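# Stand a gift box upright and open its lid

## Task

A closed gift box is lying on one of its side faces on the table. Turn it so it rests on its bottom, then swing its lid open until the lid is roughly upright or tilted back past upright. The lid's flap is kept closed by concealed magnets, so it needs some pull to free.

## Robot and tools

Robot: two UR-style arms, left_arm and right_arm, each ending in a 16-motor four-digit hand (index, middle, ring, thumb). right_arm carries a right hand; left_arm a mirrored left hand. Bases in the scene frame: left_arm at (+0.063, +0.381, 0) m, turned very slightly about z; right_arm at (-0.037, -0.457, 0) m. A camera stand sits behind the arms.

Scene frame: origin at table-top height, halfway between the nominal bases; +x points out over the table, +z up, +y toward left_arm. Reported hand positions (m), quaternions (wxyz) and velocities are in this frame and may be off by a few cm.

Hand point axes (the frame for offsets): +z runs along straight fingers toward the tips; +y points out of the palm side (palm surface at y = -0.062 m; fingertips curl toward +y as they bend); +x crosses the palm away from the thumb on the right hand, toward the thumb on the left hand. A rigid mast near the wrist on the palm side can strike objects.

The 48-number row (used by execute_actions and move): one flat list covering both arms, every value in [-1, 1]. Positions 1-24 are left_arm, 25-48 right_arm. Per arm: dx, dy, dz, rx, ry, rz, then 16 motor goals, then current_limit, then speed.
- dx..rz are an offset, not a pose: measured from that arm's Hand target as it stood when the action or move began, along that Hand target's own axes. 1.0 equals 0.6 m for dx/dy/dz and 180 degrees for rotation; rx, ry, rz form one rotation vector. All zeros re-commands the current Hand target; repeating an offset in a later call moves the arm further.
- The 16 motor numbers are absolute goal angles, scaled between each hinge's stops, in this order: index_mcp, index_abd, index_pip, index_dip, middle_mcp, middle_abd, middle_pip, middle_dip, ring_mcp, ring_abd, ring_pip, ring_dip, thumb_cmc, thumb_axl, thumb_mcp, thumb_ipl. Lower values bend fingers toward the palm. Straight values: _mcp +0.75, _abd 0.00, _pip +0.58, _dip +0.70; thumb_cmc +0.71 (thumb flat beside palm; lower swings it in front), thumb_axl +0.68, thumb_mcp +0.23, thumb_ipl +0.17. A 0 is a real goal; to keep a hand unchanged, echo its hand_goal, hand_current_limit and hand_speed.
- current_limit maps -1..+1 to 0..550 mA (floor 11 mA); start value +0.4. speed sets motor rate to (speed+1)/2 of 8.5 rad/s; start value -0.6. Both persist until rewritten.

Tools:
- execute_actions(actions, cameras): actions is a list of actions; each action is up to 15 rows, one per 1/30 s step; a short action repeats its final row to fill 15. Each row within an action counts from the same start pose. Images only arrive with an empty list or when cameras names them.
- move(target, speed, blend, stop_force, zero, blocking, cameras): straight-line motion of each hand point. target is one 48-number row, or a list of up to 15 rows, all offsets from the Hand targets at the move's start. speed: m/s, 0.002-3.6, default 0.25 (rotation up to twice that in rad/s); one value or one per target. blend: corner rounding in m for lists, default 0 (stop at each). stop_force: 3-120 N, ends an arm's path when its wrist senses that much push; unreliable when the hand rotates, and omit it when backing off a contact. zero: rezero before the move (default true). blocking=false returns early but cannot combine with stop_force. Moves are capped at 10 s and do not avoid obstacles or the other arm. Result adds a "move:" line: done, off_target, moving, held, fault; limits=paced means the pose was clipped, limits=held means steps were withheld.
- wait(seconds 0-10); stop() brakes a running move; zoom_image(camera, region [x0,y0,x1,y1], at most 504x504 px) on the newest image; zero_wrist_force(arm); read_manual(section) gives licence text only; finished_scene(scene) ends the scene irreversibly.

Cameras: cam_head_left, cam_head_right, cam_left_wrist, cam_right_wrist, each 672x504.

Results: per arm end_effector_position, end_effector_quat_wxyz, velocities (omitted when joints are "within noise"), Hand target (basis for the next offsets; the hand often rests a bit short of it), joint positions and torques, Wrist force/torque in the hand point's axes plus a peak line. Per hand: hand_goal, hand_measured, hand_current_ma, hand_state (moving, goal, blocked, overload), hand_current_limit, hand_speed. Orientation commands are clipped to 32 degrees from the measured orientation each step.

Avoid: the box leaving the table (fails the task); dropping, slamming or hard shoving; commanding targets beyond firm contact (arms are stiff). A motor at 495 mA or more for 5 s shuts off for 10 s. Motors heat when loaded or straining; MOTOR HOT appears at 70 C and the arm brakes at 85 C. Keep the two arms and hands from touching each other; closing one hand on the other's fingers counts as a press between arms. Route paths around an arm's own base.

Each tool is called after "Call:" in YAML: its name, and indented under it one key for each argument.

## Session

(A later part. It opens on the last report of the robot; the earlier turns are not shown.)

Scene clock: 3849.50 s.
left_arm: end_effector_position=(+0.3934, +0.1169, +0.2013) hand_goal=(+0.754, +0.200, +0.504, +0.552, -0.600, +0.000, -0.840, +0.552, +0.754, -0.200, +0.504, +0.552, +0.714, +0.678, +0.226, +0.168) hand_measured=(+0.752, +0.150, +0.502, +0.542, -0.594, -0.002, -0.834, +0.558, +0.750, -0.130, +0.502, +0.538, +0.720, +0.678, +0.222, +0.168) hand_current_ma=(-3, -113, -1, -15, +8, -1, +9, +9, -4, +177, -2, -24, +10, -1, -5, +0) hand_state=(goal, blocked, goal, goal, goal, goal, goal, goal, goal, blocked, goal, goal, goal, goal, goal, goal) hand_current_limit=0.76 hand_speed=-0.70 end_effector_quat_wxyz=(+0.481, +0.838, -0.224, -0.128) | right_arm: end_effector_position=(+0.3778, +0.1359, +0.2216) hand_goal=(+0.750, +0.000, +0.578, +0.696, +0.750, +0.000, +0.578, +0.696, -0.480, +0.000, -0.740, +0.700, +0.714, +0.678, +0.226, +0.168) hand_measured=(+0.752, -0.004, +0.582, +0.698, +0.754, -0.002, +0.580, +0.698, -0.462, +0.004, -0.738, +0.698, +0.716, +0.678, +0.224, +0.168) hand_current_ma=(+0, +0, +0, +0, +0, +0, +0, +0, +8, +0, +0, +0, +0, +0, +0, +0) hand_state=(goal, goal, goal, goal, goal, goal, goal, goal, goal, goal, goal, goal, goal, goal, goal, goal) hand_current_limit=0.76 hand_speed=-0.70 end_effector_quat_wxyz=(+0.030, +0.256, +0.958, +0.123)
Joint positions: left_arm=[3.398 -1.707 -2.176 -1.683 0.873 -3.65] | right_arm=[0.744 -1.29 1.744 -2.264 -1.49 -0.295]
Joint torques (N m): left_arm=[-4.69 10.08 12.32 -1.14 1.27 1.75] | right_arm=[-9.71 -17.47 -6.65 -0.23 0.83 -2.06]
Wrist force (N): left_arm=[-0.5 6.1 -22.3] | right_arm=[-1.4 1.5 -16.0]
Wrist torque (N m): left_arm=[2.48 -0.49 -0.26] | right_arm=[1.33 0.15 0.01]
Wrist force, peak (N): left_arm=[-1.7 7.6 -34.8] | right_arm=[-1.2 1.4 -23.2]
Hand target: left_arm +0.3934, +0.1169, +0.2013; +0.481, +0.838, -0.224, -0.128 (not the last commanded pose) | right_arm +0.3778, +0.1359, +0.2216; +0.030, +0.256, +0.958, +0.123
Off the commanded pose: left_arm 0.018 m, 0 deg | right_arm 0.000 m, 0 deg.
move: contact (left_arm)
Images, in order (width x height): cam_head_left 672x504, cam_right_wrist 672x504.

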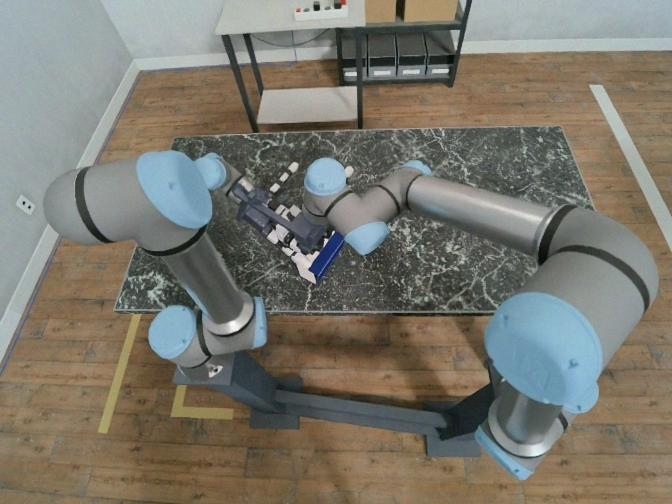

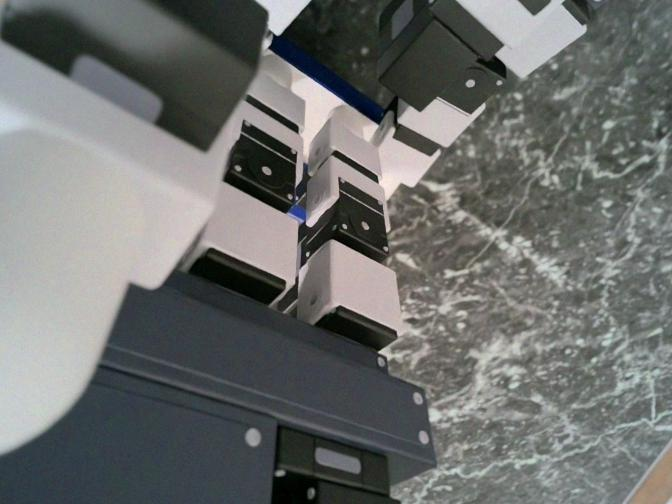

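Call:
move:
  target:
    - [0,0.036,-0.0208,0,0,0,0.753,0.117,0.504,0.551,-0.6,0,-0.84,0.551,0.753,-0.117,0.504,0.551,0.714,0.678,0.226,0.168,0.76,-0.7,0,0.0217,-0.0805,0,0,0,0.75,0,0.577,0.696,0.75,0,0.577,0.696,-0.48,0,-0.74,0.7,0.714,0.678,0.226,0.168,0.76,-0.7]
    - [0,0.036,-0.0208,0,0,0,0.753,0.117,0.504,0.551,-0.6,0,-0.84,0.551,0.753,-0.117,0.504,0.551,0.714,0.678,0.226,0.168,0.76,-0.7,0,-0.1178,-0.2042,0,0,0,0.75,0,0.577,0.696,0.75,0,0.577,0.696,-0.48,0,-0.74,0.7,0.714,0.678,0.226,0.168,0.76,-0.7]
    - [0,0.1033,0.0423,0.1667,0,0,0.753,0.05,0.504,0.551,0.753,0,0.504,0.551,0.753,-0.05,0.504,0.551,0.714,0.678,0.226,0.168,0.76,-0.7,0,-0.1178,-0.2042,0,0,0,0.75,0,0.577,0.696,0.75,0,0.577,0.696,-0.48,0,-0.74,0.7,0.714,0.678,0.226,0.168,0.76,-0.7]
  speed: 0.08
  blend: 0.005
  cameras: ["cam_head_left","cam_left_wrist"]

Call:
zoom_image:
  camera: "cam_head_left"
  region: [270, 200, 370, 293]

Scene clock: 3885.30 s.
left_arm: end_effector_position=(+0.3668, +0.0709, +0.2420) hand_goal=(+0.754, +0.050, +0.504, +0.552, +0.754, +0.000, +0.504, +0.552, +0.754, -0.050, +0.504, +0.552, +0.714, +0.678, +0.226, +0.168) hand_measured=(+0.760, +0.052, +0.504, +0.550, +0.756, -0.002, +0.502, +0.554, +0.760, -0.052, +0.504, +0.550, +0.720, +0.678, +0.222, +0.168) hand_current_ma=(+9, +3, +0, -3, +1, -1, -1, +2, +8, -2, +0, -3, +10, -1, -5, +0) hand_state=(goal, goal, goal, goal, goal, goal, goal, goal, goal, goal, goal, goal, goal, goal, goal, goal) hand_current_limit=0.76 hand_speed=-0.70 end_effector_quat_wxyz=(+0.248, +0.934, -0.250, -0.065) | right_arm: end_effector_position=(+0.3290, +0.0497, +0.3225) hand_goal=(+0.750, +0.000, +0.578, +0.696, +0.750, +0.000, +0.578, +0.696, -0.480, +0.000, -0.740, +0.700, +0.714, +0.678, +0.226, +0.168) hand_measured=(+0.752, -0.004, +0.582, +0.698, +0.752, -0.002, +0.580, +0.698, -0.462, +0.004, -0.738, +0.698, +0.716, +0.678, +0.224, +0.168) hand_current_ma=(+0, +0, +0, +0, +0, +0, +0, +0, +8, +0, +0, +0, +0, +0, +0, +0) hand_state=(goal, goal, goal, goal, goal, goal, goal, goal, goal, goal, goal, goal, goal, goal, goal, goal) hand_current_limit=0.76 hand_speed=-0.70 end_effector_quat_wxyz=(+0.030, +0.256, +0.958, +0.123)
Joint positions: left_arm=[3.18 -1.387 -2.159 -1.439 1.123 -4.134] | right_arm=[0.679 -1.605 1.828 -2.028 -1.475 -0.358]
Joint torques (N m): left_arm=[7.56 5 12.69 0.25 -2.75 -1] | right_arm=[10.81 -12.6 -33.54 -2.35 -1.28 1.94]
Wrist force (N): left_arm=[0.2 4.6 -0.2] | right_arm=[-1.4 1.9 -0.7]
Wrist torque (N m): left_arm=[0.81 -0.02 -0.14] | right_arm=[0.22 0.19 0.08]
Wrist force, peak (N): left_arm=[0.0 6.4 -22.8] | right_arm=[-1.2 1.5 -16.2]
Hand target: left_arm +0.3668, +0.0709, +0.2420; +0.248, +0.934, -0.250, -0.065 | right_arm +0.3290, +0.0497, +0.3225; +0.030, +0.256, +0.958, +0.123
Off the commanded pose: left_arm 0.000 m, 0 deg | right_arm 0.000 m, 0 deg.
move: done
Images, in order (width x height): cam_head_left 672x504, cam_left_wrist 672x504.

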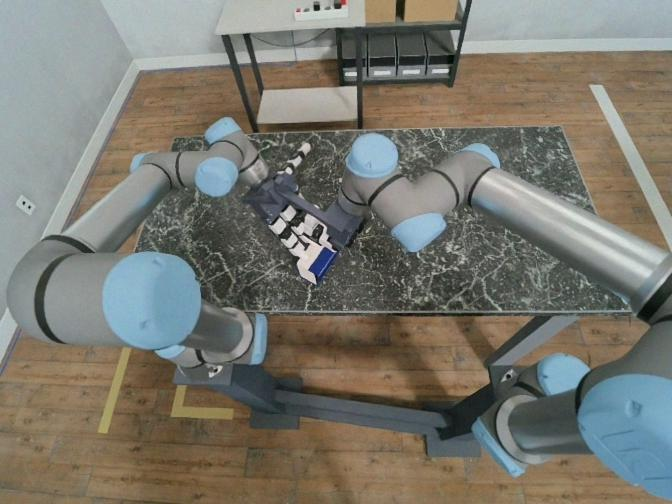

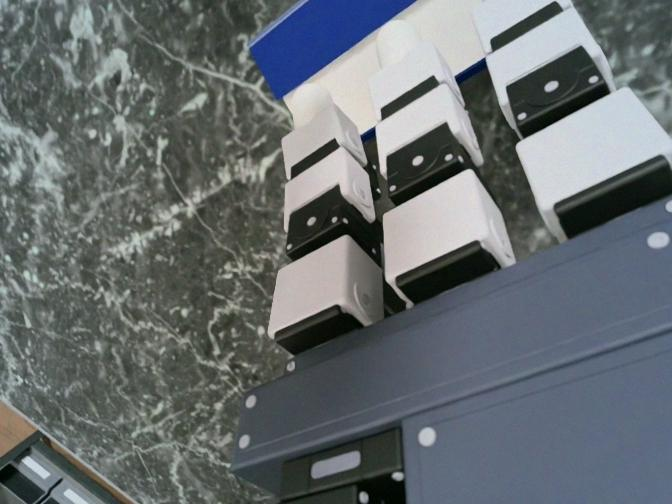

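Scaled by 5.040.

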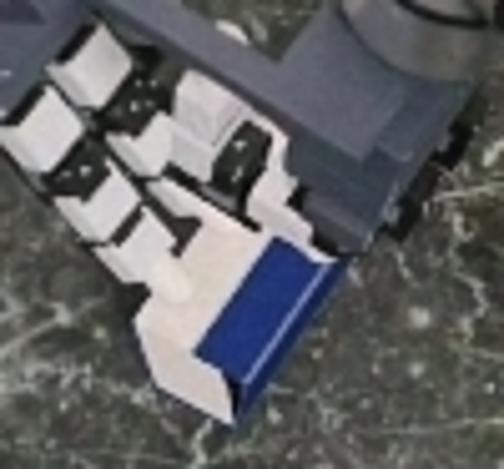

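Call:
move:
  target: [0,-0.025,0.0433,0,0,0,0.753,0.05,0.504,0.551,0.753,0,0.504,0.551,0.753,-0.05,0.504,0.551,0.714,0.678,0.226,0.168,0.76,-0.7,0,0,0,0,0,0,0.75,0,0.577,0.696,0.75,0,0.577,0.696,-0.48,0,-0.74,0.7,0.714,0.678,0.226,0.168,0.76,-0.7]
  speed: 0.012
  stop_force: 4

Call:
move:
  target:
    - [0,0.0008,-0.0014,0,0,0,0.753,0.05,0.504,0.551,0.753,0,0.504,0.551,0.753,-0.05,0.504,0.551,0.714,0.678,0.226,0.168,0.76,-0.7,0,0,0,0,0,0,0.75,0,0.577,0.696,0.75,0,0.577,0.696,-0.48,0,-0.74,0.7,0.714,0.678,0.226,0.168,0.76,-0.7]
    - [0,0.073,0.0403,0,0,0,0.753,0.05,0.504,0.551,0.753,0,0.504,0.551,0.753,-0.05,0.504,0.551,0.714,0.678,0.226,0.168,0.76,-0.7,0,0,0,0,0,0,0.75,0,0.577,0.696,0.75,0,0.577,0.696,-0.48,0,-0.74,0.7,0.714,0.678,0.226,0.168,0.76,-0.7]
  speed: 0.015
  stop_force: 10
  cameras: ["cam_head_left","cam_left_wrist"]

Call:
zoom_image:
  camera: "cam_head_left"
  region: [270, 200, 370, 293]

Scene clock: 3904.67 s.
left_arm: end_effector_position=(+0.3669, +0.0710, +0.2203) hand_goal=(+0.754, +0.050, +0.504, +0.552, +0.754, +0.000, +0.504, +0.552, +0.754, -0.050, +0.504, +0.552, +0.714, +0.678, +0.226, +0.168) hand_measured=(+0.756, +0.052, +0.502, +0.550, +0.754, -0.002, +0.500, +0.552, +0.754, -0.052, +0.502, +0.550, +0.720, +0.678, +0.222, +0.168) hand_current_ma=(+1, +2, -2, -3, -1, -1, -4, -1, +1, -3, -3, -3, +10, -1, -5, +0) hand_state=(goal, goal, goal, goal, goal, goal, goal, goal, goal, goal, goal, goal, goal, goal, goal, goal) hand_current_limit=0.76 hand_speed=-0.70 end_effector_quat_wxyz=(+0.248, +0.934, -0.250, -0.065) | right_arm: end_effector_position=(+0.3290, +0.0497, +0.3225) hand_goal=(+0.750, +0.000, +0.578, +0.696, +0.750, +0.000, +0.578, +0.696, -0.480, +0.000, -0.740, +0.700, +0.714, +0.678, +0.226, +0.168) hand_measured=(+0.752, -0.004, +0.582, +0.698, +0.752, -0.002, +0.580, +0.698, -0.462, +0.004, -0.738, +0.698, +0.716, +0.678, +0.224, +0.168) hand_current_ma=(+0, +0, +0, +0, +0, +0, +0, +0, +8, +0, +0, +0, +0, +0, +0, +0) hand_state=(goal, goal, goal, goal, goal, goal, goal, goal, goal, goal, goal, goal, goal, goal, goal, goal) hand_current_limit=0.76 hand_speed=-0.70 end_effector_quat_wxyz=(+0.030, +0.256, +0.958, +0.123)
Joint positions: left_arm=[3.18 -1.413 -2.199 -1.372 1.123 -4.134] | right_arm=[0.679 -1.605 1.828 -2.028 -1.475 -0.358]
Joint torques (N m): left_arm=[2.36 19.89 24.17 2.91 0.07 1.52] | right_arm=[11 -12.44 -33.32 -2.26 -1.32 1.87]
Wrist force (N): left_arm=[-0.3 4.6 -1.9] | right_arm=[-1.6 1.6 -0.5]
Wrist torque (N m): left_arm=[0.91 0.00 -0.20] | right_arm=[0.16 0.21 0.06]
Wrist force, peak (N): left_arm=[-0.6 5.6 -7.3] | right_arm=[-1.4 2.0 -0.7]
Hand target: left_arm +0.3669, +0.0710, +0.2203; +0.248, +0.934, -0.250, -0.065 (not the last commanded pose) | right_arm +0.3290, +0.0497, +0.3225; +0.030, +0.256, +0.958, +0.123
Off the commanded pose: left_arm 0.008 m, 0 deg | right_arm 0.000 m, 0 deg.
move: contact (left_arm)

Scene clock: 3909.07 s.
left_arm: end_effector_position=(+0.3419, +0.0276, +0.2210) hand_goal=(+0.754, +0.050, +0.504, +0.552, +0.754, +0.000, +0.504, +0.552, +0.754, -0.050, +0.504, +0.552, +0.714, +0.678, +0.226, +0.168) hand_measured=(+0.744, +0.052, +0.494, +0.546, +0.746, +0.000, +0.492, +0.546, +0.744, -0.052, +0.494, +0.546, +0.720, +0.678, +0.222, +0.168) hand_current_ma=(-16, +2, -18, -7, -14, -1, -18, -7, -17, -1, -16, -7, +10, -1, -5, +0) hand_state=(goal, goal, goal, goal, goal, goal, goal, goal, goal, goal, goal, goal, goal, goal, goal, goal) hand_current_limit=0.76 hand_speed=-0.70 end_effector_quat_wxyz=(+0.248, +0.934, -0.250, -0.065) | right_arm: end_effector_position=(+0.3290, +0.0497, +0.3225) hand_goal=(+0.750, +0.000, +0.578, +0.696, +0.750, +0.000, +0.578, +0.696, -0.480, +0.000, -0.740, +0.700, +0.714, +0.678, +0.226, +0.168) hand_measured=(+0.752, -0.004, +0.582, +0.698, +0.752, -0.002, +0.580, +0.698, -0.462, +0.004, -0.738, +0.698, +0.716, +0.678, +0.224, +0.168) hand_current_ma=(+0, +0, +0, +0, +0, +0, +0, +0, +8, +0, +0, +0, +0, +0, +0, +0) hand_state=(goal, goal, goal, goal, goal, goal, goal, goal, goal, goal, goal, goal, goal, goal, goal, goal) hand_current_limit=0.76 hand_speed=-0.70 end_effector_quat_wxyz=(+0.030, +0.256, +0.958, +0.123)
Joint positions: left_arm=[3.06 -1.4 -2.224 -1.303 1.094 -4.264] | right_arm=[0.679 -1.605 1.828 -2.028 -1.475 -0.358]
Joint torques (N m): left_arm=[7.68 14.97 21.52 0.18 0.8 1.99] | right_arm=[11.24 -13.3 -32.99 -2.32 -1.26 1.79]
Wrist force (N): left_arm=[0.1 5.8 -1.2] | right_arm=[-1.4 1.7 -0.7]
Wrist torque (N m): left_arm=[0.78 0.08 -0.09] | right_arm=[0.20 0.19 0.07]
Wrist force, peak (N): left_arm=[0.0 7.5 -5.4] | right_arm=[-1.6 2.0 -0.4]
Hand target: left_arm +0.3419, +0.0276, +0.2210; +0.248, +0.934, -0.250, -0.065 | right_arm +0.3290, +0.0497, +0.3225; +0.030, +0.256, +0.958, +0.123
Off the commanded pose: left_arm 0.000 m, 0 deg | right_arm 0.000 m, 0 deg.
move: done
Images, in order (width x height): cam_head_left 672x504, cam_left_wrist 672x504.

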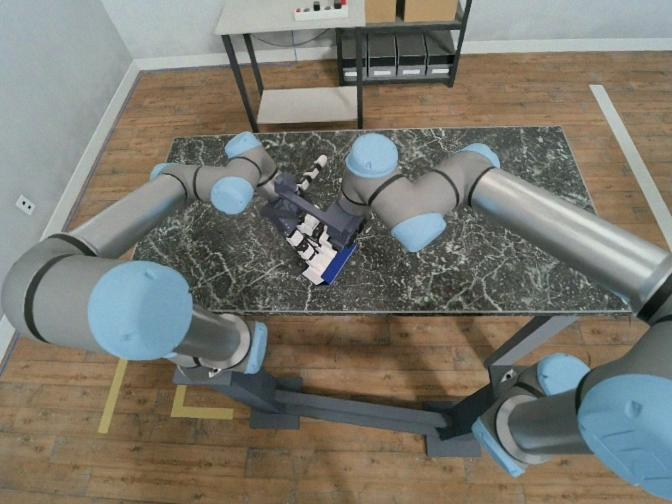

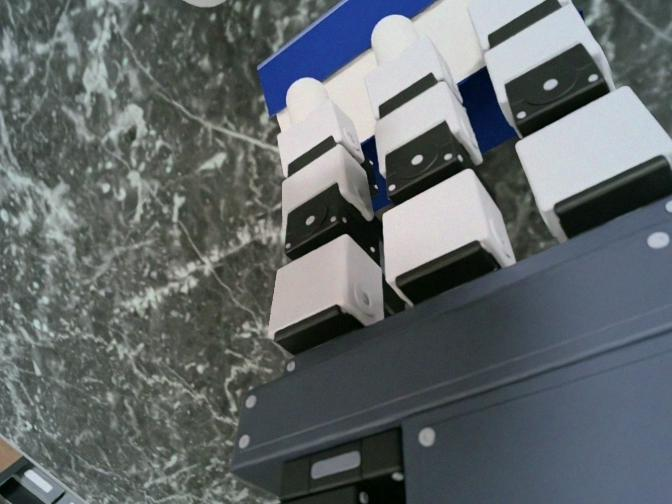

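Scaled by 5.040.

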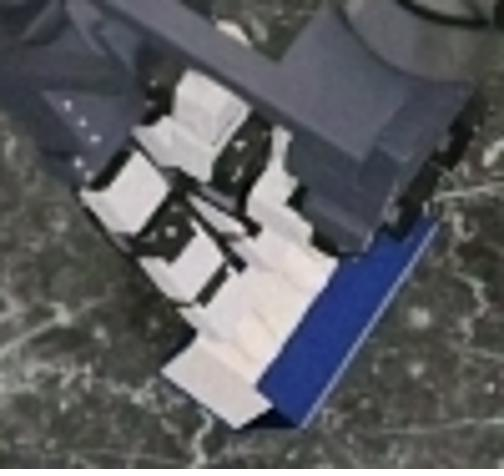

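Call:
move:
  target: [0,0.0255,0.0725,0,0,0,0.753,0.05,0.504,0.551,0.753,0,0.504,0.551,0.753,-0.05,0.504,0.551,0.714,0.678,0.226,0.168,0.76,-0.7,0,0,0,0,0,0,0.75,0,0.577,0.696,0.75,0,0.577,0.696,-0.48,0,-0.74,0.7,0.714,0.678,0.226,0.168,0.76,-0.7]
  speed: 0.02
  stop_force: 8
  cameras: ["cam_head_left","cam_left_wrist"]

Call:
zoom_image:
  camera: "cam_head_left"
  region: [270, 200, 370, 293]

Scene clock: 3925.27 s.
left_arm: end_effector_position=(+0.3376, +0.0202, +0.2136) hand_goal=(+0.754, +0.050, +0.504, +0.552, +0.754, +0.000, +0.504, +0.552, +0.754, -0.050, +0.504, +0.552, +0.714, +0.678, +0.226, +0.168) hand_measured=(+0.718, +0.052, +0.478, +0.540, +0.720, +0.000, +0.478, +0.540, +0.716, -0.052, +0.480, +0.540, +0.720, +0.678, +0.222, +0.168) hand_current_ma=(-96, +3, -55, -21, -89, +0, -59, -20, -99, -1, -49, -21, +10, -1, -5, +0) hand_state=(blocked, goal, blocked, goal, blocked, goal, blocked, goal, blocked, goal, blocked, goal, goal, goal, goal, goal) hand_current_limit=0.76 hand_speed=-0.70 end_effector_quat_wxyz=(+0.248, +0.934, -0.250, -0.065) | right_arm: end_effector_position=(+0.3290, +0.0497, +0.3225) hand_goal=(+0.750, +0.000, +0.578, +0.696, +0.750, +0.000, +0.578, +0.696, -0.480, +0.000, -0.740, +0.700, +0.714, +0.678, +0.226, +0.168) hand_measured=(+0.752, -0.004, +0.582, +0.698, +0.752, -0.002, +0.580, +0.698, -0.462, +0.004, -0.738, +0.698, +0.716, +0.678, +0.224, +0.168) hand_current_ma=(+0, +0, +0, +0, +0, +0, +0, +0, +8, +0, +0, +0, +0, +0, +0, +0) hand_state=(goal, goal, goal, goal, goal, goal, goal, goal, goal, goal, goal, goal, goal, goal, goal, goal) hand_current_limit=0.76 hand_speed=-0.70 end_effector_quat_wxyz=(+0.030, +0.256, +0.958, +0.123)
Joint positions: left_arm=[3.039 -1.411 -2.24 -1.266 1.09 -4.287] | right_arm=[0.679 -1.605 1.828 -2.028 -1.475 -0.358]
Joint torques (N m): left_arm=[-0.63 10.55 20.56 0.54 0.58 0.64] | right_arm=[10.97 -12.57 -33.43 -2.34 -1.15 1.66]
Wrist force (N): left_arm=[0.4 10.6 -5.1] | right_arm=[-1.5 1.8 -0.5]
Wrist torque (N m): left_arm=[0.65 -0.10 -0.16] | right_arm=[0.19 0.20 0.07]
Wrist force, peak (N): left_arm=[0.3 10.8 -4.9] | right_arm=[-1.6 2.0 -0.8]
Hand target: left_arm +0.3377, +0.0202, +0.2136; +0.248, +0.934, -0.250, -0.065 (not the last commanded pose) | right_arm +0.3290, +0.0497, +0.3225; +0.030, +0.256, +0.958, +0.123
Off the commanded pose: left_arm 0.035 m, 0 deg | right_arm 0.000 m, 0 deg.
move: held (left_arm; a check stopped the path); limits=held
pose unreachable (left arm): on one or more control steps of this call, first in action 0 (counted from 0), this arm could not follow its commanded pose, so it was not sent that pose on those steps. It may still have moved: this result reports where it is.
cause: moving toward the commanded pose would bring a part of the arm too close to another arm (a part of this arm just beyond joint 6 (wrist 3) and a part of the right arm just beyond its joint 6 (wrist 3), 6 mm apart when this arm was first held).
Images, in order (width x height): cam_head_left 672x504, cam_left_wrist 672x504.

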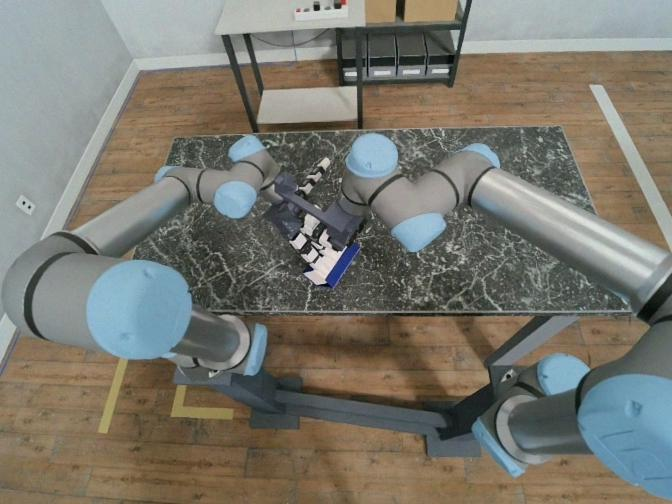

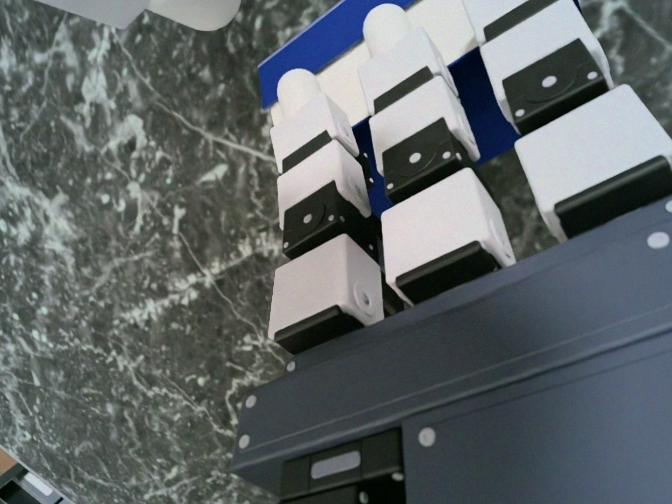

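Scaled by 5.040.

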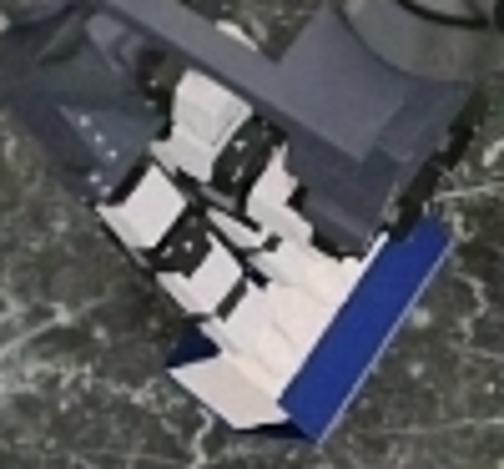

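Call:
move:
  target: [0,0.0167,-0.0289,0,0,0,0.753,0.05,0.504,0.551,0.753,0,0.504,0.551,0.753,-0.05,0.504,0.551,0.714,0.678,0.226,0.168,0.76,-0.7,0,-0.22,-0.145,0,0,0,0.75,0,0.577,0.696,0.75,0,0.577,0.696,-0.48,0,-0.74,0.7,0.714,0.678,0.226,0.168,0.76,-0.7]
  speed: 0.06
  cameras: ["cam_head_left","cam_left_wrist"]

Call:
zoom_image:
  camera: "cam_head_left"
  region: [270, 200, 390, 312]

Scene clock: 3941.70 s.
left_arm: end_effector_position=(+0.3376, +0.0201, +0.2337) hand_goal=(+0.754, +0.050, +0.504, +0.552, +0.754, +0.000, +0.504, +0.552, +0.754, -0.050, +0.504, +0.552, +0.714, +0.678, +0.226, +0.168) hand_measured=(+0.756, +0.052, +0.502, +0.550, +0.756, +0.000, +0.502, +0.550, +0.756, -0.052, +0.502, +0.550, +0.720, +0.678, +0.222, +0.168) hand_current_ma=(+1, +3, -2, -3, +1, +0, -1, -2, +1, -1, -1, -3, +10, -1, -5, +0) hand_state=(goal, goal, goal, goal, goal, goal, goal, goal, goal, goal, goal, goal, goal, goal, goal, goal) hand_current_limit=0.76 hand_speed=-0.70 end_effector_quat_wxyz=(+0.248, +0.934, -0.250, -0.065) | right_arm: end_effector_position=(+0.2549, -0.0803, +0.3736) hand_goal=(+0.750, +0.000, +0.578, +0.696, +0.750, +0.000, +0.578, +0.696, -0.480, +0.000, -0.740, +0.700, +0.714, +0.678, +0.226, +0.168) hand_measured=(+0.752, -0.004, +0.582, +0.698, +0.752, -0.002, +0.580, +0.698, -0.462, +0.004, -0.738, +0.698, +0.716, +0.678, +0.224, +0.168) hand_current_ma=(+0, +0, +0, +0, +0, +0, +0, +0, +8, +0, +0, +0, +0, +0, +0, +0) hand_state=(goal, goal, goal, goal, goal, goal, goal, goal, goal, goal, goal, goal, goal, goal, goal, goal) hand_current_limit=0.76 hand_speed=-0.70 end_effector_quat_wxyz=(+0.030, +0.256, +0.959, +0.123) end_effector_velocity=(+0.001, +0.001, +0.000) end_effector_angular_velocity=(+0.002, +0.001, -0.004)
Joint positions: left_arm=[3.039 -1.383 -2.204 -1.329 1.09 -4.287] | right_arm=[0.508 -2.013 1.996 -1.768 -1.437 -0.526]
Joint velocities: left_arm=[within noise] | right_arm=[0.002 0.004 -0.001 -0.004 0.001 0.006]
Joint torques (N m): left_arm=[-8.22 11.1 16.41 3.37 -2.05 -1.77] | right_arm=[10.69 2.79 -33.18 -4.03 -0.08 2.04]
Wrist force (N): left_arm=[-0.4 4.7 0.0] | right_arm=[-1.2 2.0 -0.2]
Wrist torque (N m): left_arm=[0.81 0.07 -0.07] | right_arm=[0.22 0.16 0.06]
Wrist force, peak (N): left_arm=[0.2 10.8 -5.1] | right_arm=[-1.4 2.3 -0.1]
Hand target: left_arm +0.3376, +0.0201, +0.2336; +0.248, +0.934, -0.250, -0.065 | right_arm +0.2549, -0.0802, +0.3737; +0.030, +0.256, +0.958, +0.123
Off the commanded pose: left_arm 0.000 m, 0 deg | right_arm 0.000 m, 0 deg.
move: done
Images, in order (width x height): cam_head_left 672x504, cam_left_wrist 672x504.

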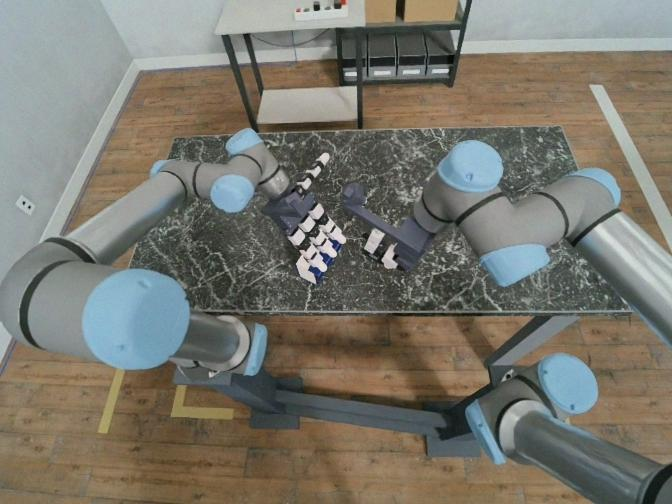

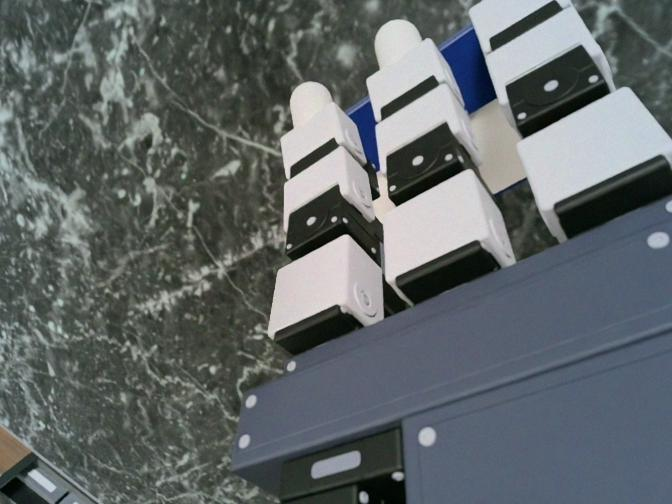

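Scaled by 4.200.

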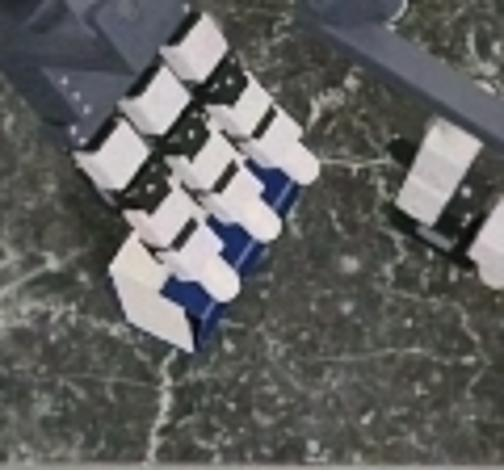

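Call:
move:
  target: [0,-0.0794,-0.0458,0,0,0,0.753,0.05,0.504,0.551,0.753,0,0.504,0.551,0.753,-0.05,0.504,0.551,0.714,0.678,0.226,0.168,0.76,-0.7,0,0,0,0,0,0,0.75,0,0.577,0.696,0.75,0,0.577,0.696,-0.48,0,-0.74,0.7,0.714,0.678,0.226,0.168,0.76,-0.7]
  speed: 0.06

Call:
move:
  target: [0,-0.0167,0.0289,0,0,0,0.753,0.05,0.504,0.551,0.753,0,0.504,0.551,0.753,-0.05,0.504,0.551,0.714,0.678,0.226,0.168,0.76,-0.7,0,0,0,0,0,0,0.75,0,0.577,0.696,0.75,0,0.577,0.696,-0.48,0,-0.74,0.7,0.714,0.678,0.226,0.168,0.76,-0.7]
  speed: 0.012
  stop_force: 3
  cameras: ["cam_head_left","cam_left_wrist"]

Call:
zoom_image:
  camera: "cam_head_left"
  region: [270, 200, 390, 312]

Scene clock: 3975.73 s.
left_arm: end_effector_position=(+0.3651, +0.0678, +0.2338) hand_goal=(+0.754, +0.050, +0.504, +0.552, +0.754, +0.000, +0.504, +0.552, +0.754, -0.050, +0.504, +0.552, +0.714, +0.678, +0.226, +0.168) hand_measured=(+0.756, +0.052, +0.502, +0.550, +0.756, +0.000, +0.502, +0.550, +0.756, -0.052, +0.502, +0.550, +0.720, +0.678, +0.222, +0.168) hand_current_ma=(+2, +3, -1, -3, +2, +0, -1, -2, +2, -1, -1, -3, +10, -1, -5, +0) hand_state=(goal, goal, goal, goal, goal, goal, goal, goal, goal, goal, goal, goal, goal, goal, goal, goal) hand_current_limit=0.76 hand_speed=-0.70 end_effector_quat_wxyz=(+0.248, +0.934, -0.250, -0.065) | right_arm: end_effector_position=(+0.2549, -0.0802, +0.3737) hand_goal=(+0.750, +0.000, +0.578, +0.696, +0.750, +0.000, +0.578, +0.696, -0.480, +0.000, -0.740, +0.700, +0.714, +0.678, +0.226, +0.168) hand_measured=(+0.752, -0.004, +0.582, +0.698, +0.752, -0.002, +0.580, +0.698, -0.462, +0.004, -0.738, +0.698, +0.716, +0.678, +0.224, +0.168) hand_current_ma=(+0, +0, +0, +0, +0, +0, +0, +0, +8, +0, +0, +0, +0, +0, +0, +0) hand_state=(goal, goal, goal, goal, goal, goal, goal, goal, goal, goal, goal, goal, goal, goal, goal, goal) hand_current_limit=0.76 hand_speed=-0.70 end_effector_quat_wxyz=(+0.030, +0.256, +0.958, +0.123)
Joint positions: left_arm=[3.171 -1.395 -2.177 -1.41 1.121 -4.143] | right_arm=[0.508 -2.013 1.995 -1.768 -1.437 -0.526]
Joint torques (N m): left_arm=[-8.91 18.61 13.04 3.52 -2.68 -1.77] | right_arm=[11.07 3.38 -34.34 -2.39 -1.35 2]
Wrist force (N): left_arm=[-0.1 4.6 0.0] | right_arm=[-1.2 1.6 -0.6]
Wrist torque (N m): left_arm=[0.79 0.04 -0.07] | right_arm=[0.22 0.17 0.02]
Wrist force, peak (N): left_arm=[-0.6 5.3 0.5] | right_arm=[-1.6 2.2 -0.7]
Hand target: left_arm +0.3650, +0.0678, +0.2338; +0.248, +0.934, -0.250, -0.065 | right_arm +0.2549, -0.0802, +0.3737; +0.030, +0.256, +0.958, +0.123
Off the commanded pose: left_arm 0.000 m, 0 deg | right_arm 0.000 m, 0 deg.
move: done

Scene clock: 3977.70 s.
left_arm: end_effector_position=(+0.3650, +0.0678, +0.2202) hand_goal=(+0.754, +0.050, +0.504, +0.552, +0.754, +0.000, +0.504, +0.552, +0.754, -0.050, +0.504, +0.552, +0.714, +0.678, +0.226, +0.168) hand_measured=(+0.754, +0.052, +0.500, +0.550, +0.754, +0.000, +0.502, +0.550, +0.754, -0.052, +0.502, +0.550, +0.720, +0.678, +0.222, +0.168) hand_current_ma=(+0, +2, -4, -3, +0, +0, -3, -2, +0, -1, -3, -3, +10, -1, -5, +0) hand_state=(goal, goal, goal, goal, goal, goal, goal, goal, goal, goal, goal, goal, goal, goal, goal, goal) hand_current_limit=0.76 hand_speed=-0.70 end_effector_quat_wxyz=(+0.248, +0.934, -0.250, -0.065) | right_arm: end_effector_position=(+0.2549, -0.0802, +0.3737) hand_goal=(+0.750, +0.000, +0.578, +0.696, +0.750, +0.000, +0.578, +0.696, -0.480, +0.000, -0.740, +0.700, +0.714, +0.678, +0.226, +0.168) hand_measured=(+0.752, -0.004, +0.582, +0.698, +0.752, -0.002, +0.580, +0.698, -0.462, +0.004, -0.738, +0.698, +0.716, +0.678, +0.224, +0.168) hand_current_ma=(+0, +0, +0, +0, +0, +0, +0, +0, +8, +0, +0, +0, +0, +0, +0, +0) hand_state=(goal, goal, goal, goal, goal, goal, goal, goal, goal, goal, goal, goal, goal, goal, goal, goal) hand_current_limit=0.76 hand_speed=-0.70 end_effector_quat_wxyz=(+0.030, +0.256, +0.958, +0.123)
Joint positions: left_arm=[3.171 -1.412 -2.202 -1.367 1.121 -4.143] | right_arm=[0.508 -2.013 1.995 -1.768 -1.437 -0.526]
Joint torques (N m): left_arm=[1.32 19.04 24.31 2.45 -1.89 1.78] | right_arm=[11.08 3.76 -34.17 -2.87 -1.14 2.06]
Wrist force (N): left_arm=[-0.1 4.9 -1.6] | right_arm=[-1.4 1.7 -0.4]
Wrist torque (N m): left_arm=[0.91 0.07 -0.07] | right_arm=[0.20 0.19 0.00]
Wrist force, peak (N): left_arm=[-0.2 5.7 -6.4] | right_arm=[-1.4 2.3 -0.4]
Hand target: left_arm +0.3650, +0.0678, +0.2202; +0.248, +0.934, -0.250, -0.065 (not the last commanded pose) | right_arm +0.2549, -0.0802, +0.3737; +0.030, +0.256, +0.958, +0.123
Off the commanded pose: left_arm 0.006 m, 0 deg | right_arm 0.000 m, 0 deg.
move: contact (left_arm)
Images, in order (width x height): cam_head_left 672x504, cam_left_wrist 672x504.

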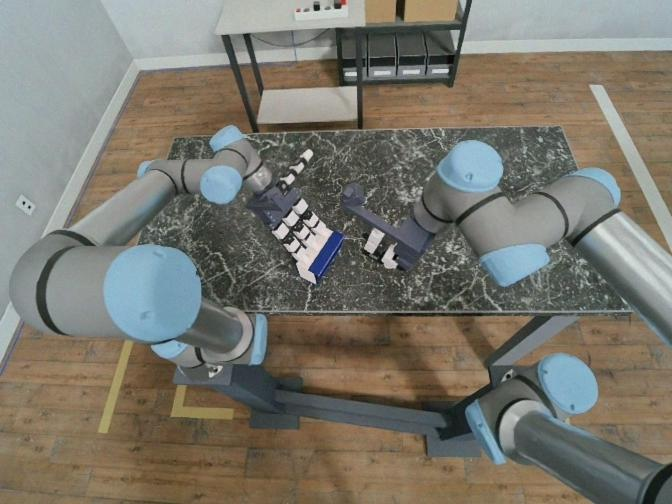

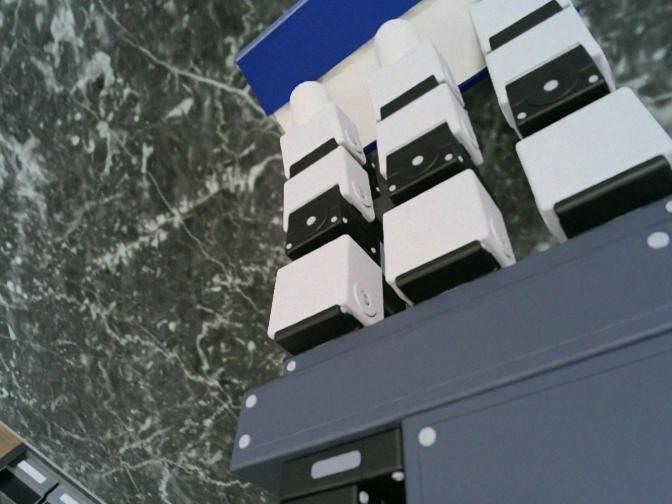

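Scaled by 4.200.

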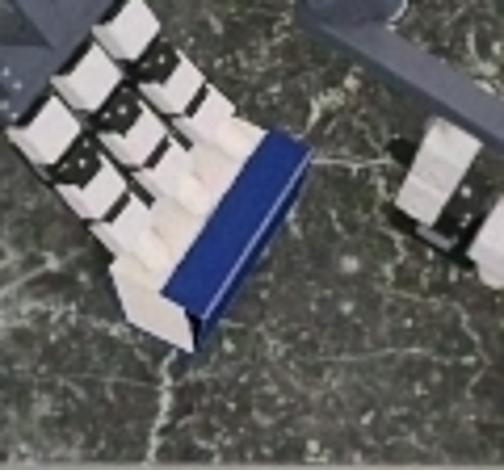

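Call:
move:
  target:
    - [0,0.0007,-0.0012,0,0,0,0.753,0.05,0.504,0.551,0.753,0,0.504,0.551,0.753,-0.05,0.504,0.551,0.714,0.678,0.226,0.168,0.76,-0.7,0,0,0,0,0,0,0.75,0,0.577,0.696,0.75,0,0.577,0.696,-0.48,0,-0.74,0.7,0.714,0.678,0.226,0.168,0.76,-0.7]
    - [0,0.0548,0.0302,0,0,0,0.753,0.05,0.504,0.551,0.753,0,0.504,0.551,0.753,-0.05,0.504,0.551,0.714,0.678,0.226,0.168,0.76,-0.7,0,0,0,0,0,0,0.75,0,0.577,0.696,0.75,0,0.577,0.696,-0.48,0,-0.74,0.7,0.714,0.678,0.226,0.168,0.76,-0.7]
    - [0,0.0745,0.0642,0,0,0,0.753,0.05,0.504,0.551,0.753,0,0.504,0.551,0.753,-0.05,0.504,0.551,0.714,0.678,0.226,0.168,0.76,-0.7,0,0,0,0,0,0,0.75,0,0.577,0.696,0.75,0,0.577,0.696,-0.48,0,-0.74,0.7,0.714,0.678,0.226,0.168,0.76,-0.7]
  speed: 0.02
  stop_force: 10
  cameras: ["cam_head_left","cam_left_wrist"]

Call:
zoom_image:
  camera: "cam_head_left"
  region: [270, 200, 390, 312]

Scene clock: 4007.20 s.
left_arm: end_effector_position=(+0.3362, +0.0176, +0.2089) hand_goal=(+0.754, +0.050, +0.504, +0.552, +0.754, +0.000, +0.504, +0.552, +0.754, -0.050, +0.504, +0.552, +0.714, +0.678, +0.226, +0.168) hand_measured=(+0.702, +0.062, +0.480, +0.540, +0.696, +0.006, +0.470, +0.540, +0.688, -0.046, +0.472, +0.538, +0.720, +0.678, +0.222, +0.168) hand_current_ma=(-157, +17, -52, -19, -174, +6, -79, -22, -214, +4, -76, -27, +10, -1, -5, +0) hand_state=(blocked, goal, blocked, goal, blocked, goal, blocked, goal, blocked, goal, blocked, goal, goal, goal, goal, goal) hand_current_limit=0.76 hand_speed=-0.70 end_effector_quat_wxyz=(+0.248, +0.934, -0.250, -0.065) | right_arm: end_effector_position=(+0.2549, -0.0802, +0.3737) hand_goal=(+0.750, +0.000, +0.578, +0.696, +0.750, +0.000, +0.578, +0.696, -0.480, +0.000, -0.740, +0.700, +0.714, +0.678, +0.226, +0.168) hand_measured=(+0.752, -0.004, +0.582, +0.698, +0.752, -0.002, +0.580, +0.698, -0.462, +0.004, -0.738, +0.698, +0.716, +0.678, +0.224, +0.168) hand_current_ma=(+0, +0, +0, +0, +0, +0, +0, +0, +8, +0, +0, +0, +0, +0, +0, +0) hand_state=(goal, goal, goal, goal, goal, goal, goal, goal, goal, goal, goal, goal, goal, goal, goal, goal) hand_current_limit=0.76 hand_speed=-0.70 end_effector_quat_wxyz=(+0.030, +0.256, +0.958, +0.123)
Joint positions: left_arm=[3.031 -1.418 -2.249 -1.246 1.088 -4.295] | right_arm=[0.508 -2.013 1.995 -1.768 -1.437 -0.526]
Joint torques (N m): left_arm=[7.42 13.98 17.42 -1.12 4.77 2.18] | right_arm=[10.27 3.54 -33.5 -3.72 -1.1 2.02]
Wrist force (N): left_arm=[3.2 16.5 -14.1] | right_arm=[-1.3 1.7 -0.2]
Wrist torque (N m): left_arm=[1.12 0.32 -0.32] | right_arm=[0.19 0.17 0.01]
Wrist force, peak (N): left_arm=[3.8 17.0 -14.9] | right_arm=[-1.7 2.1 -0.4]
Hand target: left_arm +0.3362, +0.0176, +0.2089; +0.248, +0.934, -0.250, -0.065 | right_arm +0.2549, -0.0802, +0.3737; +0.030, +0.256, +0.958, +0.123
Off the commanded pose: left_arm 0.000 m, 0 deg | right_arm 0.000 m, 0 deg.
move: done
Images, in order (width x height): cam_head_left 672x504, cam_left_wrist 672x504.

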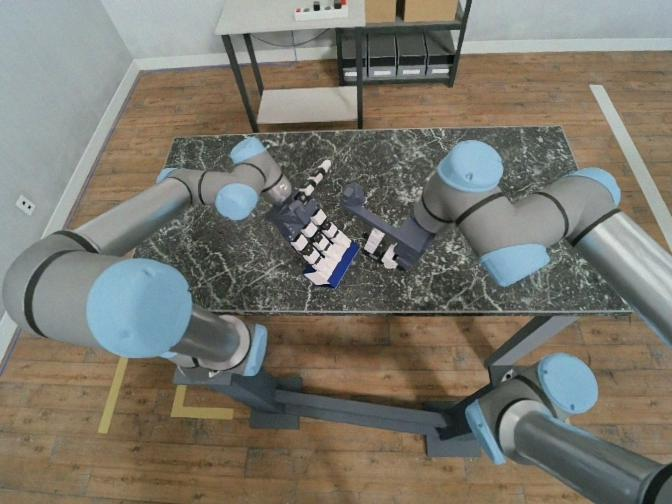

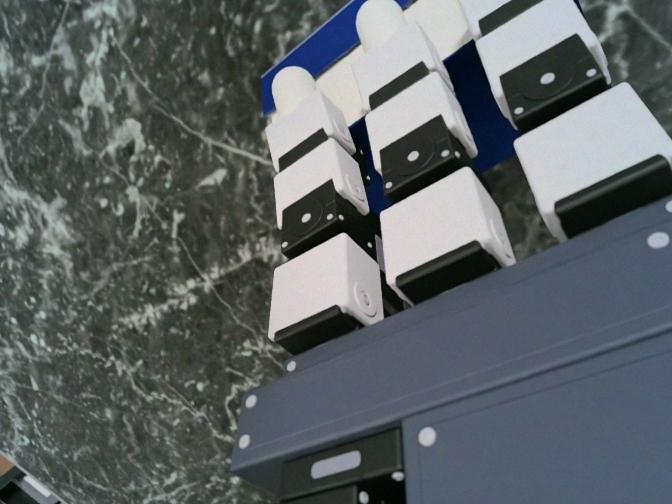

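Scaled by 4.200.

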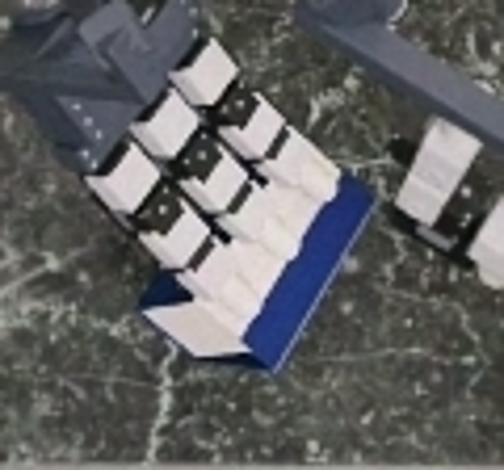

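Call:
move:
  target:
    - [0,-0.0197,-0.034,0,0,0,0.753,0.05,0.504,0.551,0.753,0,0.504,0.551,0.753,-0.05,0.504,0.551,0.714,0.678,0.226,0.168,0.76,-0.7,0,0,0,0,0,0,0.75,0,0.577,0.696,0.75,0,0.577,0.696,-0.48,0,-0.74,0.7,0.714,0.678,0.226,0.168,0.76,-0.7]
    - [0,-0.0745,-0.0642,0,0,0,0.753,0.05,0.504,0.551,0.753,0,0.504,0.551,0.753,-0.05,0.504,0.551,0.714,0.678,0.226,0.168,0.76,-0.7,0,0,0,0,0,0,0.75,0,0.577,0.696,0.75,0,0.577,0.696,-0.48,0,-0.74,0.7,0.714,0.678,0.226,0.168,0.76,-0.7]
    - [0,-0.0578,-0.0931,0,0,0,0.753,0.05,0.504,0.551,0.753,0,0.504,0.551,0.753,-0.05,0.504,0.551,0.714,0.678,0.226,0.168,0.76,-0.7,0,0,0,0,0,0,0.75,0,0.577,0.696,0.75,0,0.577,0.696,-0.48,0,-0.74,0.7,0.714,0.678,0.226,0.168,0.76,-0.7]
  speed: 0.03
  blend: 0.003
  cameras: ["cam_head_left","cam_left_wrist"]

Call:
zoom_image:
  camera: "cam_head_left"
  region: [270, 200, 390, 312]

Scene clock: 4042.87 s.
left_arm: end_effector_position=(+0.3650, +0.0677, +0.2403) hand_goal=(+0.754, +0.050, +0.504, +0.552, +0.754, +0.000, +0.504, +0.552, +0.754, -0.050, +0.504, +0.552, +0.714, +0.678, +0.226, +0.168) hand_measured=(+0.756, +0.050, +0.502, +0.550, +0.756, -0.002, +0.502, +0.550, +0.756, -0.052, +0.502, +0.550, +0.720, +0.678, +0.222, +0.168) hand_current_ma=(+2, +0, -2, -3, +1, -3, -1, -2, +2, -2, -1, -3, +10, -1, -5, +0) hand_state=(goal, goal, goal, goal, goal, goal, goal, goal, goal, goal, goal, goal, goal, goal, goal, goal) hand_current_limit=0.76 hand_speed=-0.70 end_effector_quat_wxyz=(+0.248, +0.934, -0.250, -0.065) | right_arm: end_effector_position=(+0.2549, -0.0802, +0.3737) hand_goal=(+0.750, +0.000, +0.578, +0.696, +0.750, +0.000, +0.578, +0.696, -0.480, +0.000, -0.740, +0.700, +0.714, +0.678, +0.226, +0.168) hand_measured=(+0.752, -0.004, +0.582, +0.698, +0.752, -0.002, +0.580, +0.698, -0.462, +0.004, -0.738, +0.698, +0.716, +0.678, +0.224, +0.168) hand_current_ma=(+0, +0, +0, +0, +0, +0, +0, +0, +8, +0, +0, +0, +0, +0, +0, +0) hand_state=(goal, goal, goal, goal, goal, goal, goal, goal, goal, goal, goal, goal, goal, goal, goal, goal) hand_current_limit=0.76 hand_speed=-0.70 end_effector_quat_wxyz=(+0.030, +0.256, +0.958, +0.123)
Joint positions: left_arm=[3.171 -1.387 -2.165 -1.429 1.121 -4.143] | right_arm=[0.508 -2.013 1.995 -1.768 -1.437 -0.526]
Joint torques (N m): left_arm=[-7.73 5.6 13.33 3.82 -2.22 -1.22] | right_arm=[9.72 2.68 -33.4 -3.72 -0.93 1.99]
Wrist force (N): left_arm=[-0.3 4.4 0.1] | right_arm=[-1.7 1.8 -0.4]
Wrist torque (N m): left_arm=[0.75 0.05 -0.13] | right_arm=[0.22 0.23 -0.03]
Wrist force, peak (N): left_arm=[3.6 16.7 -14.4] | right_arm=[-1.8 2.3 -0.5]
Hand target: left_arm +0.3649, +0.0677, +0.2402; +0.248, +0.934, -0.250, -0.065 | right_arm +0.2549, -0.0802, +0.3737; +0.030, +0.256, +0.958, +0.123
Off the commanded pose: left_arm 0.000 m, 0 deg | right_arm 0.000 m, 0 deg.
move: done
Images, in order (width x height): cam_head_left 672x504, cam_left_wrist 672x504.

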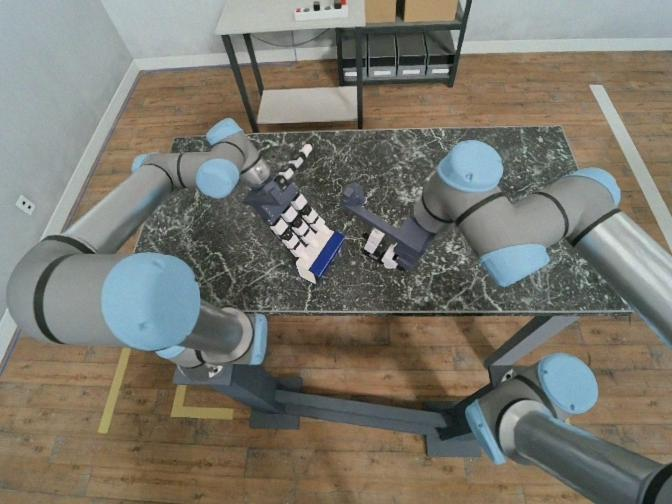

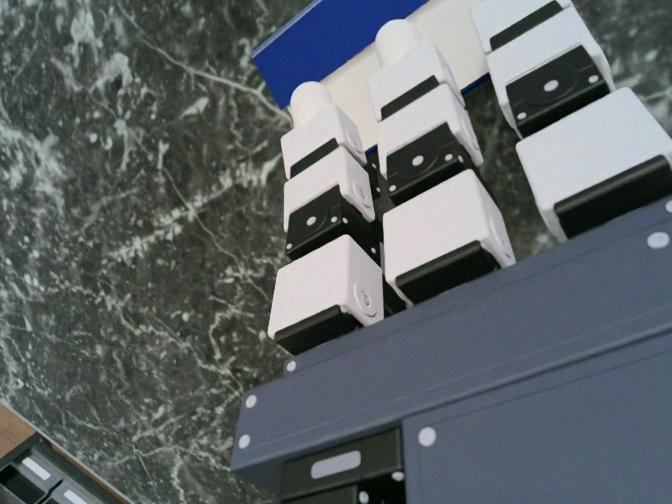

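Scaled by 4.200.

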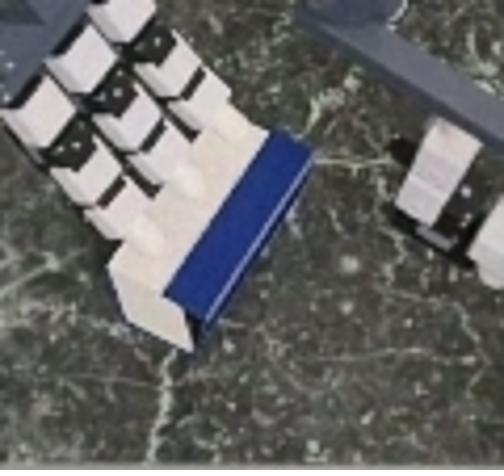

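Call:
move:
  target:
    - [0,-0.1502,-0.0385,-0.1667,0,0,0.753,0.15,0.504,0.551,-0.6,0,-0.84,0.551,0.753,-0.15,0.504,0.551,0.714,0.678,0.226,0.168,0.76,-0.6,0,0,0,0,0,0,0.75,0,0.577,0.696,0.75,0,0.577,0.696,-0.48,0,-0.74,0.7,0.714,0.678,0.226,0.168,0.76,-0.7]
    - [0,-0.1502,-0.0385,-0.1667,0,0,0.753,0.15,0.504,0.551,-0.6,0,-0.84,0.551,0.753,-0.15,0.504,0.551,0.714,0.678,0.226,0.168,0.76,-0.6,0,0.3135,0.3097,0,0,0,0.75,0,0.577,0.696,0.75,0,0.577,0.696,-0.48,0,-0.74,0.7,0.714,0.678,0.226,0.168,0.76,-0.7]
  speed: [0.15,0.15]
  cameras: ["cam_head_left","cam_left_wrist","cam_right_wrist"]

Call:
zoom_image:
  camera: "cam_head_left"
  region: [270, 200, 390, 312]

Call:
zoom_image:
  camera: "cam_right_wrist"
  region: [220, 0, 460, 200]

Scene clock: 4066.83 s.
left_arm: end_effector_position=(+0.4098, +0.1455, +0.2155) hand_goal=(+0.754, +0.150, +0.504, +0.552, -0.600, +0.000, -0.840, +0.552, +0.754, -0.150, +0.504, +0.552, +0.714, +0.678, +0.226, +0.168) hand_measured=(+0.760, +0.146, +0.504, +0.550, -0.588, -0.002, -0.838, +0.550, +0.760, -0.146, +0.504, +0.550, +0.720, +0.678, +0.222, +0.168) hand_current_ma=(+9, -4, +0, -3, +24, -3, +1, -1, +9, +3, +0, -3, +10, -1, -5, +0) hand_state=(goal, goal, goal, goal, goal, goal, goal, goal, goal, goal, goal, goal, goal, goal, goal, goal) hand_current_limit=0.76 hand_speed=-0.60 end_effector_quat_wxyz=(+0.482, +0.838, -0.224, -0.128) | right_arm: end_effector_position=(+0.3679, +0.1185, +0.2410) hand_goal=(+0.750, +0.000, +0.578, +0.696, +0.750, +0.000, +0.578, +0.696, -0.480, +0.000, -0.740, +0.700, +0.714, +0.678, +0.226, +0.168) hand_measured=(+0.752, -0.004, +0.580, +0.698, +0.752, -0.002, +0.580, +0.698, -0.462, +0.004, -0.738, +0.698, +0.716, +0.678, +0.224, +0.168) hand_current_ma=(+0, +0, +0, +0, +0, +0, +0, +0, +8, +0, +0, +0, +0, +0, +0, +0) hand_state=(goal, goal, goal, goal, goal, goal, goal, goal, goal, goal, goal, goal, goal, goal, goal, goal) hand_current_limit=0.76 hand_speed=-0.70 end_effector_quat_wxyz=(+0.030, +0.256, +0.959, +0.123)
Joint positions: left_arm=[3.455 -1.714 -2.113 -1.768 0.917 -3.603] | right_arm=[0.733 -1.355 1.772 -2.228 -1.488 -0.306]
Joint torques (N m): left_arm=[-9.1 17.02 9.13 -0.66 0.87 1.05] | right_arm=[-9.72 -23.51 -16.57 -2.71 1.27 -2.33]
Wrist force (N): left_arm=[-0.6 4.4 -0.2] | right_arm=[-1.9 1.4 -0.4]
Wrist torque (N m): left_arm=[0.80 0.10 -0.07] | right_arm=[0.18 0.23 0.00]
Wrist force, peak (N): left_arm=[-0.7 5.0 -0.1] | right_arm=[-1.7 2.7 0.7]
Hand target: left_arm +0.4098, +0.1455, +0.2155; +0.481, +0.838, -0.224, -0.128 | right_arm +0.3679, +0.1185, +0.2409; +0.030, +0.256, +0.958, +0.123
Off the commanded pose: left_arm 0.000 m, 0 deg | right_arm 0.000 m, 0 deg.
move: done
Images, in order (width x height): cam_head_left 672x504, cam_left_wrist 672x504, cam_right_wrist 672x504.

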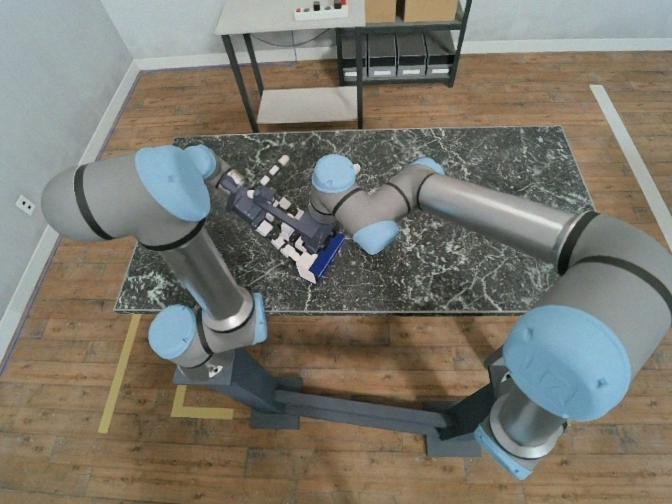

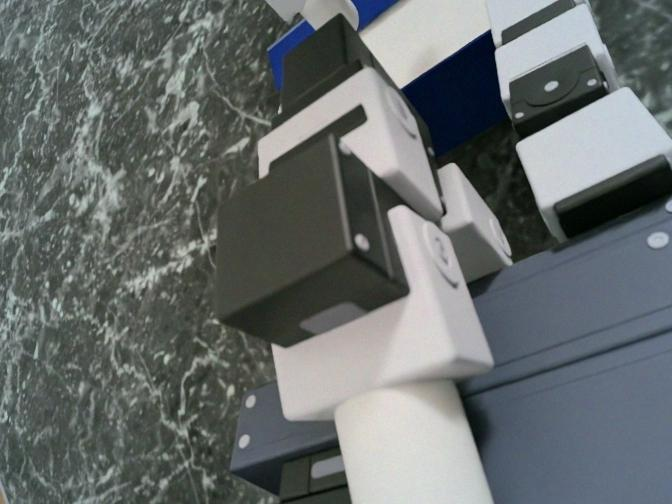

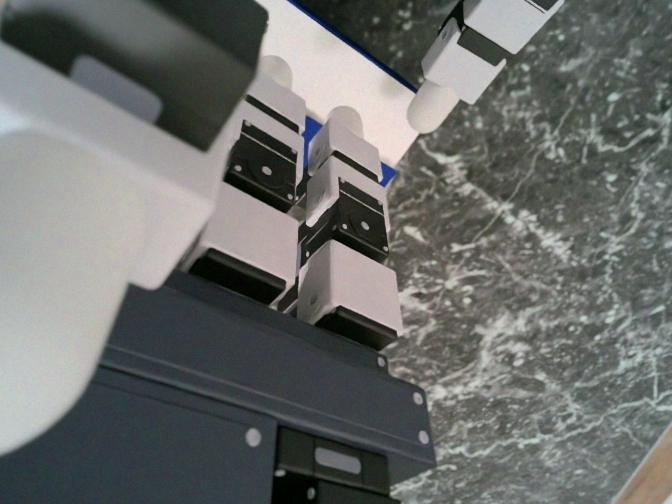

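Scaled by 4.200.

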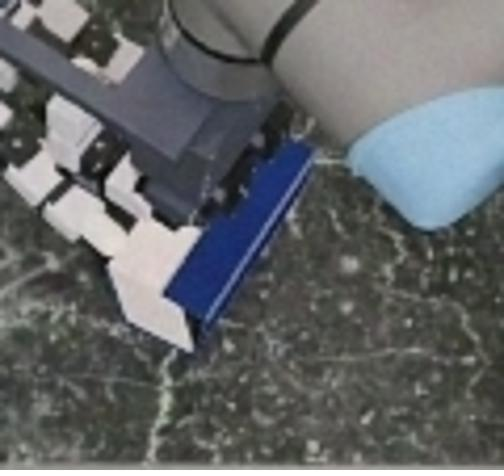

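Scaled by 2.100.

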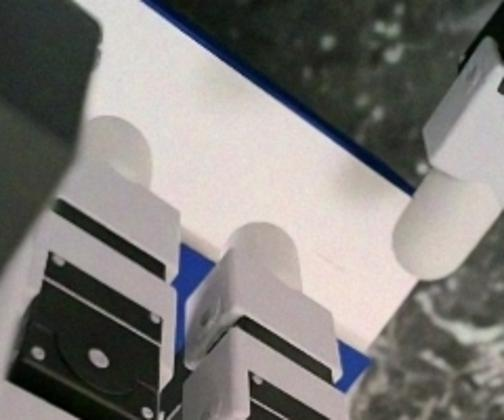

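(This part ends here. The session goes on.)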